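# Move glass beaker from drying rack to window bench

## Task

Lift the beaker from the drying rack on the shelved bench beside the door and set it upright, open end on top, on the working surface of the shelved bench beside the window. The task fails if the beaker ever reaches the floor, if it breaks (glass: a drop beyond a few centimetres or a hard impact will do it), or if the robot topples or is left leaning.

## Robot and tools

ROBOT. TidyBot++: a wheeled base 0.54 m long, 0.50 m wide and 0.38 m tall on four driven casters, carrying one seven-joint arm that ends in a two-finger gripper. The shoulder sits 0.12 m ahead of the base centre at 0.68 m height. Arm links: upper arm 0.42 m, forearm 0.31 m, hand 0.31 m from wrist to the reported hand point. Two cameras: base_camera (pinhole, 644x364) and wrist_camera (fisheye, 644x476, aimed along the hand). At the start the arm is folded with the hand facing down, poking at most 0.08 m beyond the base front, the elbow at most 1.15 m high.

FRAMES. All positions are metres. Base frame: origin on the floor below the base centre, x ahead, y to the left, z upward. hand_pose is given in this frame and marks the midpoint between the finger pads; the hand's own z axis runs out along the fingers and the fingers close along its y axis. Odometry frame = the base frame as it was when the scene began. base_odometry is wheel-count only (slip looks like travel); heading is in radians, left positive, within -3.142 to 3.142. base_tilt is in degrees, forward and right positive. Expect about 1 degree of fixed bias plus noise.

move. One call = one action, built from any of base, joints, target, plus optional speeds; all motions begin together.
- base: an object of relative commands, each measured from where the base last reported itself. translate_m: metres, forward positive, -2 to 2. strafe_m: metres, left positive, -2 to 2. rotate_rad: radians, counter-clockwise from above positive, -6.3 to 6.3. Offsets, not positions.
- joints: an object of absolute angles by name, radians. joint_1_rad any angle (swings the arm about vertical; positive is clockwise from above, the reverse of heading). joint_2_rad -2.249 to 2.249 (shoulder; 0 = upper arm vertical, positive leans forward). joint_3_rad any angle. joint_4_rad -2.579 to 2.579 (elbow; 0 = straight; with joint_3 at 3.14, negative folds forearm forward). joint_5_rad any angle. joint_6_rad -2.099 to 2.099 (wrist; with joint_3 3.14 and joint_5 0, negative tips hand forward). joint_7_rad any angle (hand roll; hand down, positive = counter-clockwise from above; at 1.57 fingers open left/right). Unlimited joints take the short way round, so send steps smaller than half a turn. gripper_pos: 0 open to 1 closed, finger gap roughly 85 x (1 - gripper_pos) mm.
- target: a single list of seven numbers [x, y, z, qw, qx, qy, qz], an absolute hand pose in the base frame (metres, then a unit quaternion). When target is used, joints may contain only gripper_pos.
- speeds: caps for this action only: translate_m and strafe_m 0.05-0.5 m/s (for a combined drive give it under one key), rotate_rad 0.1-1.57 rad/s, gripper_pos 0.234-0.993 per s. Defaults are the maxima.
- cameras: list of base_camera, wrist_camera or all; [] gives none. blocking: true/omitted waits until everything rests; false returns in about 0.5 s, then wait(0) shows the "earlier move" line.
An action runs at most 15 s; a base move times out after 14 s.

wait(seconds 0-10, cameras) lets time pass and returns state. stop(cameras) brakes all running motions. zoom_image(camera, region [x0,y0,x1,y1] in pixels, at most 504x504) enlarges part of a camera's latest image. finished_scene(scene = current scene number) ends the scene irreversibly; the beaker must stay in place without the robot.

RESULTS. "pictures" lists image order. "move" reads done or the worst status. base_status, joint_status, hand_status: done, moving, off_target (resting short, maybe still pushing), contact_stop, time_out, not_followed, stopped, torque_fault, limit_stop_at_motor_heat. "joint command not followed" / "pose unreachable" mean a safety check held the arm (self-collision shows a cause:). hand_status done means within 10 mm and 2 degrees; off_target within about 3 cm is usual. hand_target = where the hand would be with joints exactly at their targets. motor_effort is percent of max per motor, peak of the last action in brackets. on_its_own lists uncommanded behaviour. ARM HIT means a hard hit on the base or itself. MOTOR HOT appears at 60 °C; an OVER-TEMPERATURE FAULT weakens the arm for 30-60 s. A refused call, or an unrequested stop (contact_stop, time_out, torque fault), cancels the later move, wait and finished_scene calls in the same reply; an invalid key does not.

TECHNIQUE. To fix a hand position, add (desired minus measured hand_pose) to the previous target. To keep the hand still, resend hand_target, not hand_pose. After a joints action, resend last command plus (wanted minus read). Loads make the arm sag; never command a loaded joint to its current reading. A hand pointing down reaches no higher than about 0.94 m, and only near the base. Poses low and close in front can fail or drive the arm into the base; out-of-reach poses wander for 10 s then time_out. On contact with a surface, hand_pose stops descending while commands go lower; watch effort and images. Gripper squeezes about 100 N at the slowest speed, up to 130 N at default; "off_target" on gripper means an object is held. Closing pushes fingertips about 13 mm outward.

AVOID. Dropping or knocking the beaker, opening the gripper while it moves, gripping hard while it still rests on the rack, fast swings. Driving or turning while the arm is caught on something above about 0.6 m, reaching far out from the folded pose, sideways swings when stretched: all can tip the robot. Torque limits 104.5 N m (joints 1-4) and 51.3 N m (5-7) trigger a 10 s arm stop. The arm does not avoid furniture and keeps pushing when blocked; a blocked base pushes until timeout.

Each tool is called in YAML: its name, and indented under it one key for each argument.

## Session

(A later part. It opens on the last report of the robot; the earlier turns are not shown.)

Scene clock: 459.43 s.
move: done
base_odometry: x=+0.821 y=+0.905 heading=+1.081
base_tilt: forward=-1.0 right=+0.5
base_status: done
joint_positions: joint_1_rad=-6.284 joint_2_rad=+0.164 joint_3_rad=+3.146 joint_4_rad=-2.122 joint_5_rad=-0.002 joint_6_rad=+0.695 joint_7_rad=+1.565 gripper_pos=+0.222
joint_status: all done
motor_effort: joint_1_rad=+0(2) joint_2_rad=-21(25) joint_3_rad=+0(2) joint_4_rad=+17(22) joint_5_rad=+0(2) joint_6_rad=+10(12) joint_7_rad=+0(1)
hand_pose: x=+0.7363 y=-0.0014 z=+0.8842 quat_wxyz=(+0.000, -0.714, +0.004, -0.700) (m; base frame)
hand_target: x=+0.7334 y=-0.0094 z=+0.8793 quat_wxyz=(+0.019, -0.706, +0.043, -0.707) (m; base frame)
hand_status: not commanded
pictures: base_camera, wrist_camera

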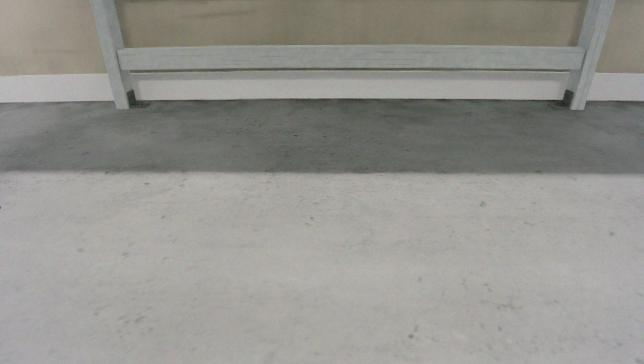

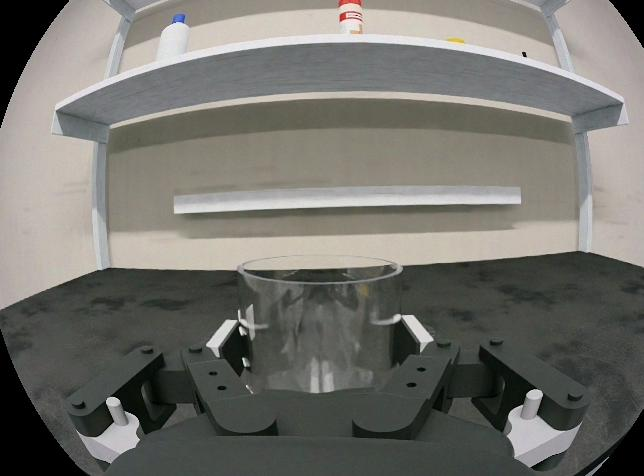

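move:
  joints: {"joint_2_rad": 0.293, "joint_4_rad": -2.253, "joint_6_rad": 0.99}
  cameras: ["wrist_camera"]

zoom_image:
  camera: "wrist_camera"
  region: [150, 230, 500, 470]

Scene clock: 468.40 s.
move: done
base_odometry: x=+0.821 y=+0.905 heading=+1.081
base_tilt: forward=-1.0 right=+0.5
base_status: not commanded
joint_positions: joint_1_rad=-6.284 joint_2_rad=+0.267 joint_3_rad=+3.146 joint_4_rad=-2.232 joint_5_rad=-0.003 joint_6_rad=+0.928 joint_7_rad=+1.565 gripper_pos=+0.222
joint_status: all done
motor_effort: joint_1_rad=+1(1) joint_2_rad=-22(24) joint_3_rad=+0(1) joint_4_rad=+15(18) joint_5_rad=+0(0) joint_6_rad=+10(12) joint_7_rad=+0(1)
hand_pose: x=+0.7298 y=-0.0015 z=+0.8361 quat_wxyz=(+0.000, -0.707, +0.004, -0.707) (m; base frame)
hand_target: x=+0.7279 y=-0.0117 z=+0.8288 quat_wxyz=(+0.013, -0.701, +0.042, -0.712) (m; base frame)
hand_status: not commanded
pictures: wrist_camera

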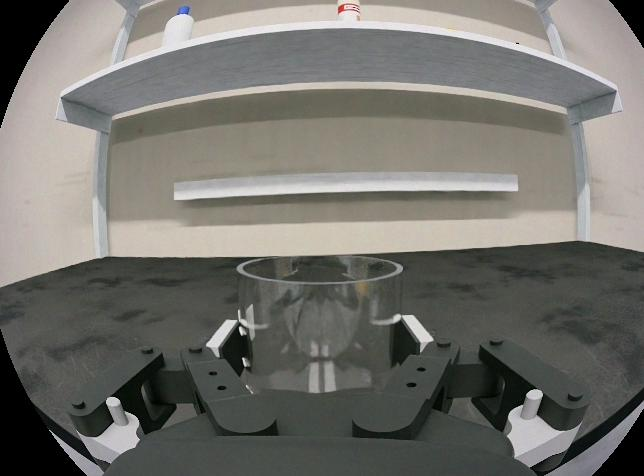

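Scaled by 1.440.

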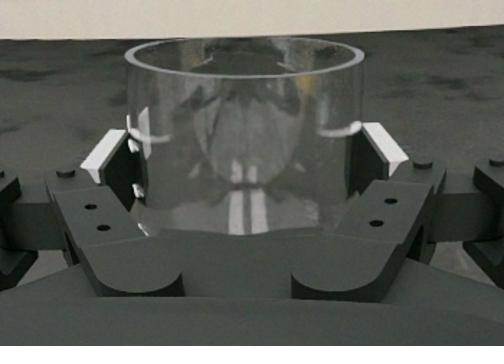

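move:
  joints: {"joint_2_rad": 0.317, "joint_4_rad": -2.268, "joint_6_rad": 1.029}
  cameras: []

move:
  joints: {"joint_2_rad": 0.329, "joint_4_rad": -2.2757, "joint_6_rad": 1.0487}
  cameras: ["wrist_camera"]

zoom_image:
  camera: "wrist_camera"
  region: [150, 230, 500, 470]

Scene clock: 484.17 s.
move: done
base_odometry: x=+0.821 y=+0.905 heading=+1.081
base_tilt: forward=-1.0 right=+0.5
base_status: not commanded
joint_positions: joint_1_rad=-6.284 joint_2_rad=+0.283 joint_3_rad=+3.146 joint_4_rad=-2.244 joint_5_rad=-0.003 joint_6_rad=+0.974 joint_7_rad=+1.565 gripper_pos=+0.222
joint_status: all done
motor_effort: joint_1_rad=+0(1) joint_2_rad=-22(23) joint_3_rad=+0(1) joint_4_rad=+14(15) joint_5_rad=+0(0) joint_6_rad=+10(11) joint_7_rad=-1(1)
hand_pose: x=+0.7289 y=-0.0016 z=+0.8345 quat_wxyz=(+0.000, -0.701, +0.005, -0.713) (m; base frame)
hand_target: x=+0.7272 y=-0.0120 z=+0.8191 quat_wxyz=(+0.012, -0.701, +0.042, -0.712) (m; base frame)
hand_status: not commanded
pictures: none
No camera images: "cameras" was empty.

Scene clock: 484.70 s.
move: done
base_odometry: x=+0.821 y=+0.905 heading=+1.081
base_tilt: forward=-1.0 right=+0.5
base_status: not commanded
joint_positions: joint_1_rad=-6.284 joint_2_rad=+0.292 joint_3_rad=+3.146 joint_4_rad=-2.251 joint_5_rad=-0.003 joint_6_rad=+0.994 joint_7_rad=+1.565 gripper_pos=+0.222
joint_status: all done
motor_effort: joint_1_rad=+0(1) joint_2_rad=-22(23) joint_3_rad=+1(1) joint_4_rad=+14(15) joint_5_rad=+0(0) joint_6_rad=+10(11) joint_7_rad=+0(1)
hand_pose: x=+0.7285 y=-0.0016 z=+0.8317 quat_wxyz=(+0.000, -0.699, +0.004, -0.715) (m; base frame)
hand_target: x=+0.7267 y=-0.0121 z=+0.8143 quat_wxyz=(+0.012, -0.701, +0.042, -0.712) (m; base frame)
hand_status: not commanded
pictures: wrist_camera

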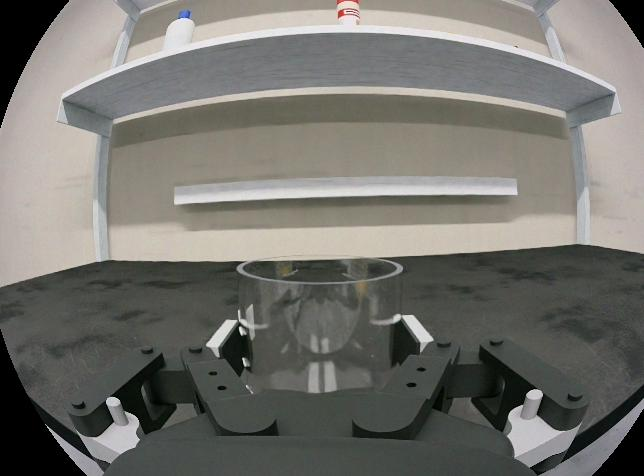

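Scaled by 1.440.

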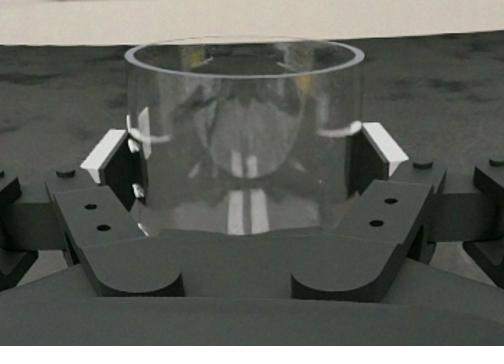

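move:
  joints: {"joint_2_rad": 0.341, "joint_4_rad": -2.283, "joint_6_rad": 1.04}
  cameras: []

move:
  joints: {"joint_2_rad": 0.353, "joint_4_rad": -2.291, "joint_6_rad": 1.04}
  cameras: []

Scene clock: 495.47 s.
move: done
base_odometry: x=+0.821 y=+0.905 heading=+1.081
base_tilt: forward=-1.0 right=+0.5
base_status: not commanded
joint_positions: joint_1_rad=-6.284 joint_2_rad=+0.296 joint_3_rad=+3.146 joint_4_rad=-2.254 joint_5_rad=-0.003 joint_6_rad=+0.997 joint_7_rad=+1.565 gripper_pos=+0.222
joint_status: all done
motor_effort: joint_1_rad=+0(1) joint_2_rad=-20(23) joint_3_rad=+0(1) joint_4_rad=+13(14) joint_5_rad=+0(1) joint_6_rad=+9(11) joint_7_rad=+0(1)
hand_pose: x=+0.7285 y=-0.0016 z=+0.8286 quat_wxyz=(+0.000, -0.701, +0.005, -0.713) (m; base frame)
hand_target: x=+0.7262 y=-0.0121 z=+0.8009 quat_wxyz=(+0.011, -0.711, +0.042, -0.702) (m; base frame)
hand_status: not commanded
pictures: none
No camera images: "cameras" was empty.

Scene clock: 495.97 s.
move: done
base_odometry: x=+0.821 y=+0.905 heading=+1.081
base_tilt: forward=-1.0 right=+0.5
base_status: not commanded
joint_positions: joint_1_rad=-6.284 joint_2_rad=+0.299 joint_3_rad=+3.146 joint_4_rad=-2.255 joint_5_rad=-0.003 joint_6_rad=+1.004 joint_7_rad=+1.565 gripper_pos=+0.222
joint_status: all done
motor_effort: joint_1_rad=+0(2) joint_2_rad=-20(21) joint_3_rad=+1(1) joint_4_rad=+12(14) joint_5_rad=+0(1) joint_6_rad=+7(9) joint_7_rad=+0(1)
hand_pose: x=+0.7285 y=-0.0016 z=+0.8285 quat_wxyz=(+0.000, -0.700, +0.005, -0.714) (m; base frame)
hand_target: x=+0.7254 y=-0.0121 z=+0.7899 quat_wxyz=(+0.011, -0.718, +0.042, -0.695) (m; base frame)
hand_status: not commanded
pictures: none
No camera images: "cameras" was empty.

move:
  joints: {"joint_2_rad": 0.332, "joint_4_rad": -2.277, "joint_6_rad": 1.04}
  cameras: ["wrist_camera"]

zoom_image:
  camera: "wrist_camera"
  region: [150, 230, 500, 470]

Scene clock: 500.73 s.
move: done
base_odometry: x=+0.821 y=+0.905 heading=+1.081
base_tilt: forward=-1.0 right=+0.5
base_status: not commanded
joint_positions: joint_1_rad=-6.284 joint_2_rad=+0.299 joint_3_rad=+3.146 joint_4_rad=-2.255 joint_5_rad=-0.003 joint_6_rad=+1.004 joint_7_rad=+1.565 gripper_pos=+0.222
joint_status: all done
motor_effort: joint_1_rad=+0(1) joint_2_rad=-19(20) joint_3_rad=+0(1) joint_4_rad=+12(12) joint_5_rad=+0(0) joint_6_rad=+7(8) joint_7_rad=-1(1)
hand_pose: x=+0.7285 y=-0.0016 z=+0.8285 quat_wxyz=(+0.000, -0.700, +0.005, -0.714) (m; base frame)
hand_target: x=+0.7268 y=-0.0121 z=+0.8092 quat_wxyz=(+0.012, -0.705, +0.042, -0.707) (m; base frame)
hand_status: not commanded
pictures: wrist_camera

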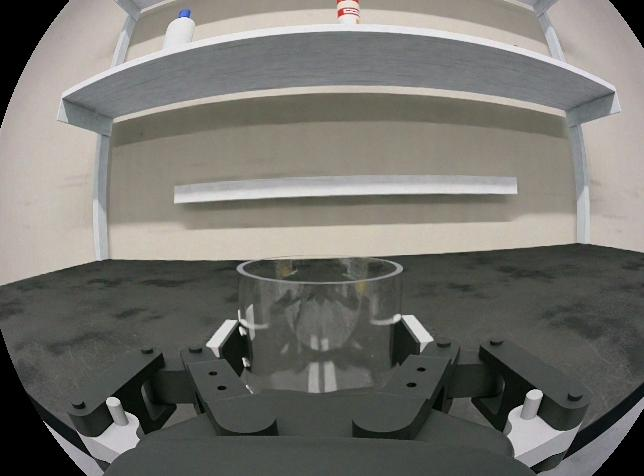

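Scaled by 1.440.

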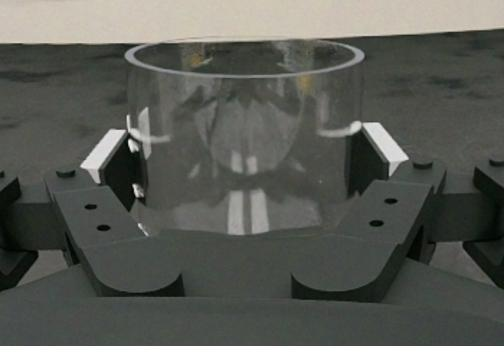

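move:
  joints: {"gripper_pos": 0.0}
  speeds: {"gripper_pos": 0.234}
  cameras: ["wrist_camera"]

zoom_image:
  camera: "wrist_camera"
  region: [150, 230, 500, 470]

Scene clock: 505.63 s.
move: done
base_odometry: x=+0.821 y=+0.905 heading=+1.081
base_tilt: forward=-1.0 right=+0.5
base_status: not commanded
joint_positions: joint_1_rad=-6.284 joint_2_rad=+0.300 joint_3_rad=+3.146 joint_4_rad=-2.256 joint_5_rad=-0.004 joint_6_rad=+1.004 joint_7_rad=+1.564 gripper_pos=+0.000
joint_status: all done
motor_effort: joint_1_rad=+0(1) joint_2_rad=-21(22) joint_3_rad=+1(1) joint_4_rad=+13(14) joint_5_rad=+0(0) joint_6_rad=+9(10) joint_7_rad=+0(1)
hand_pose: x=+0.7282 y=-0.0018 z=+0.8276 quat_wxyz=(+0.000, -0.700, +0.005, -0.714) (m; base frame)
hand_target: x=+0.7268 y=-0.0121 z=+0.8092 quat_wxyz=(+0.012, -0.705, +0.042, -0.707) (m; base frame)
hand_status: not commanded
pictures: wrist_camera

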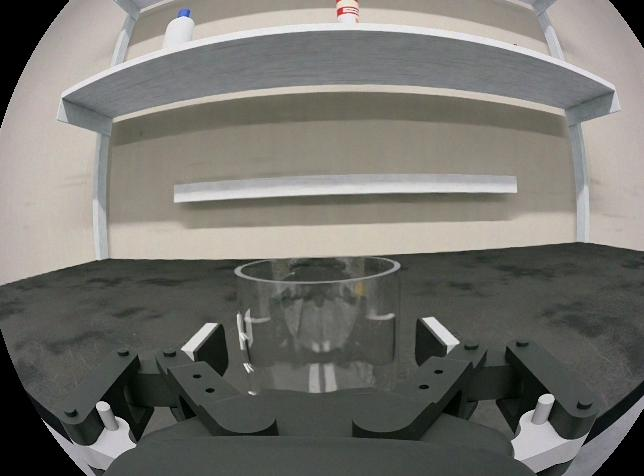

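Scaled by 1.440.

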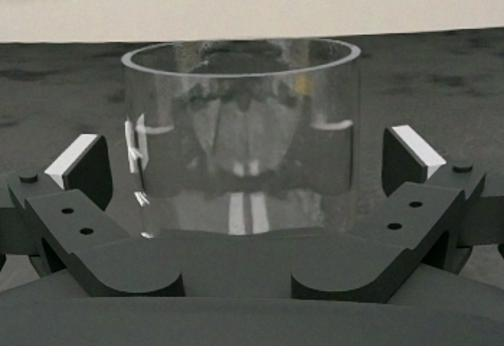

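move:
  base: {"translate_m": -0.25}
  speeds: {"translate_m": 0.2}
  cameras: ["wrist_camera"]

Scene clock: 509.10 s.
move: done
base_odometry: x=+0.703 y=+0.684 heading=+1.081
base_tilt: forward=-1.0 right=+0.5
base_status: done
joint_positions: joint_1_rad=-6.284 joint_2_rad=+0.301 joint_3_rad=+3.146 joint_4_rad=-2.257 joint_5_rad=-0.007 joint_6_rad=+1.004 joint_7_rad=+1.564 gripper_pos=+0.000
joint_status: not commanded
motor_effort: joint_1_rad=+0(2) joint_2_rad=-21(24) joint_3_rad=+1(1) joint_4_rad=+13(14) joint_5_rad=+0(1) joint_6_rad=+9(10) joint_7_rad=+0(1)
hand_pose: x=+0.7284 y=-0.0026 z=+0.8267 quat_wxyz=(+0.000, -0.701, +0.007, -0.713) (m; base frame)
hand_target: x=+0.7268 y=-0.0121 z=+0.8092 quat_wxyz=(+0.012, -0.705, +0.042, -0.707) (m; base frame)
hand_status: not commanded
pictures: wrist_camera

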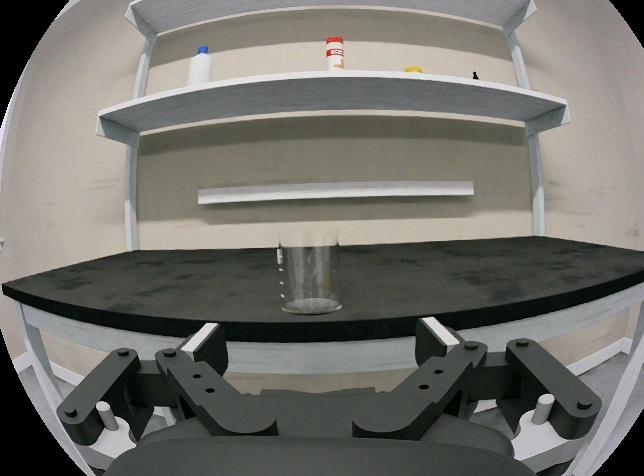

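finished_scene:
  scene: 1

The scene is finished: the task was done.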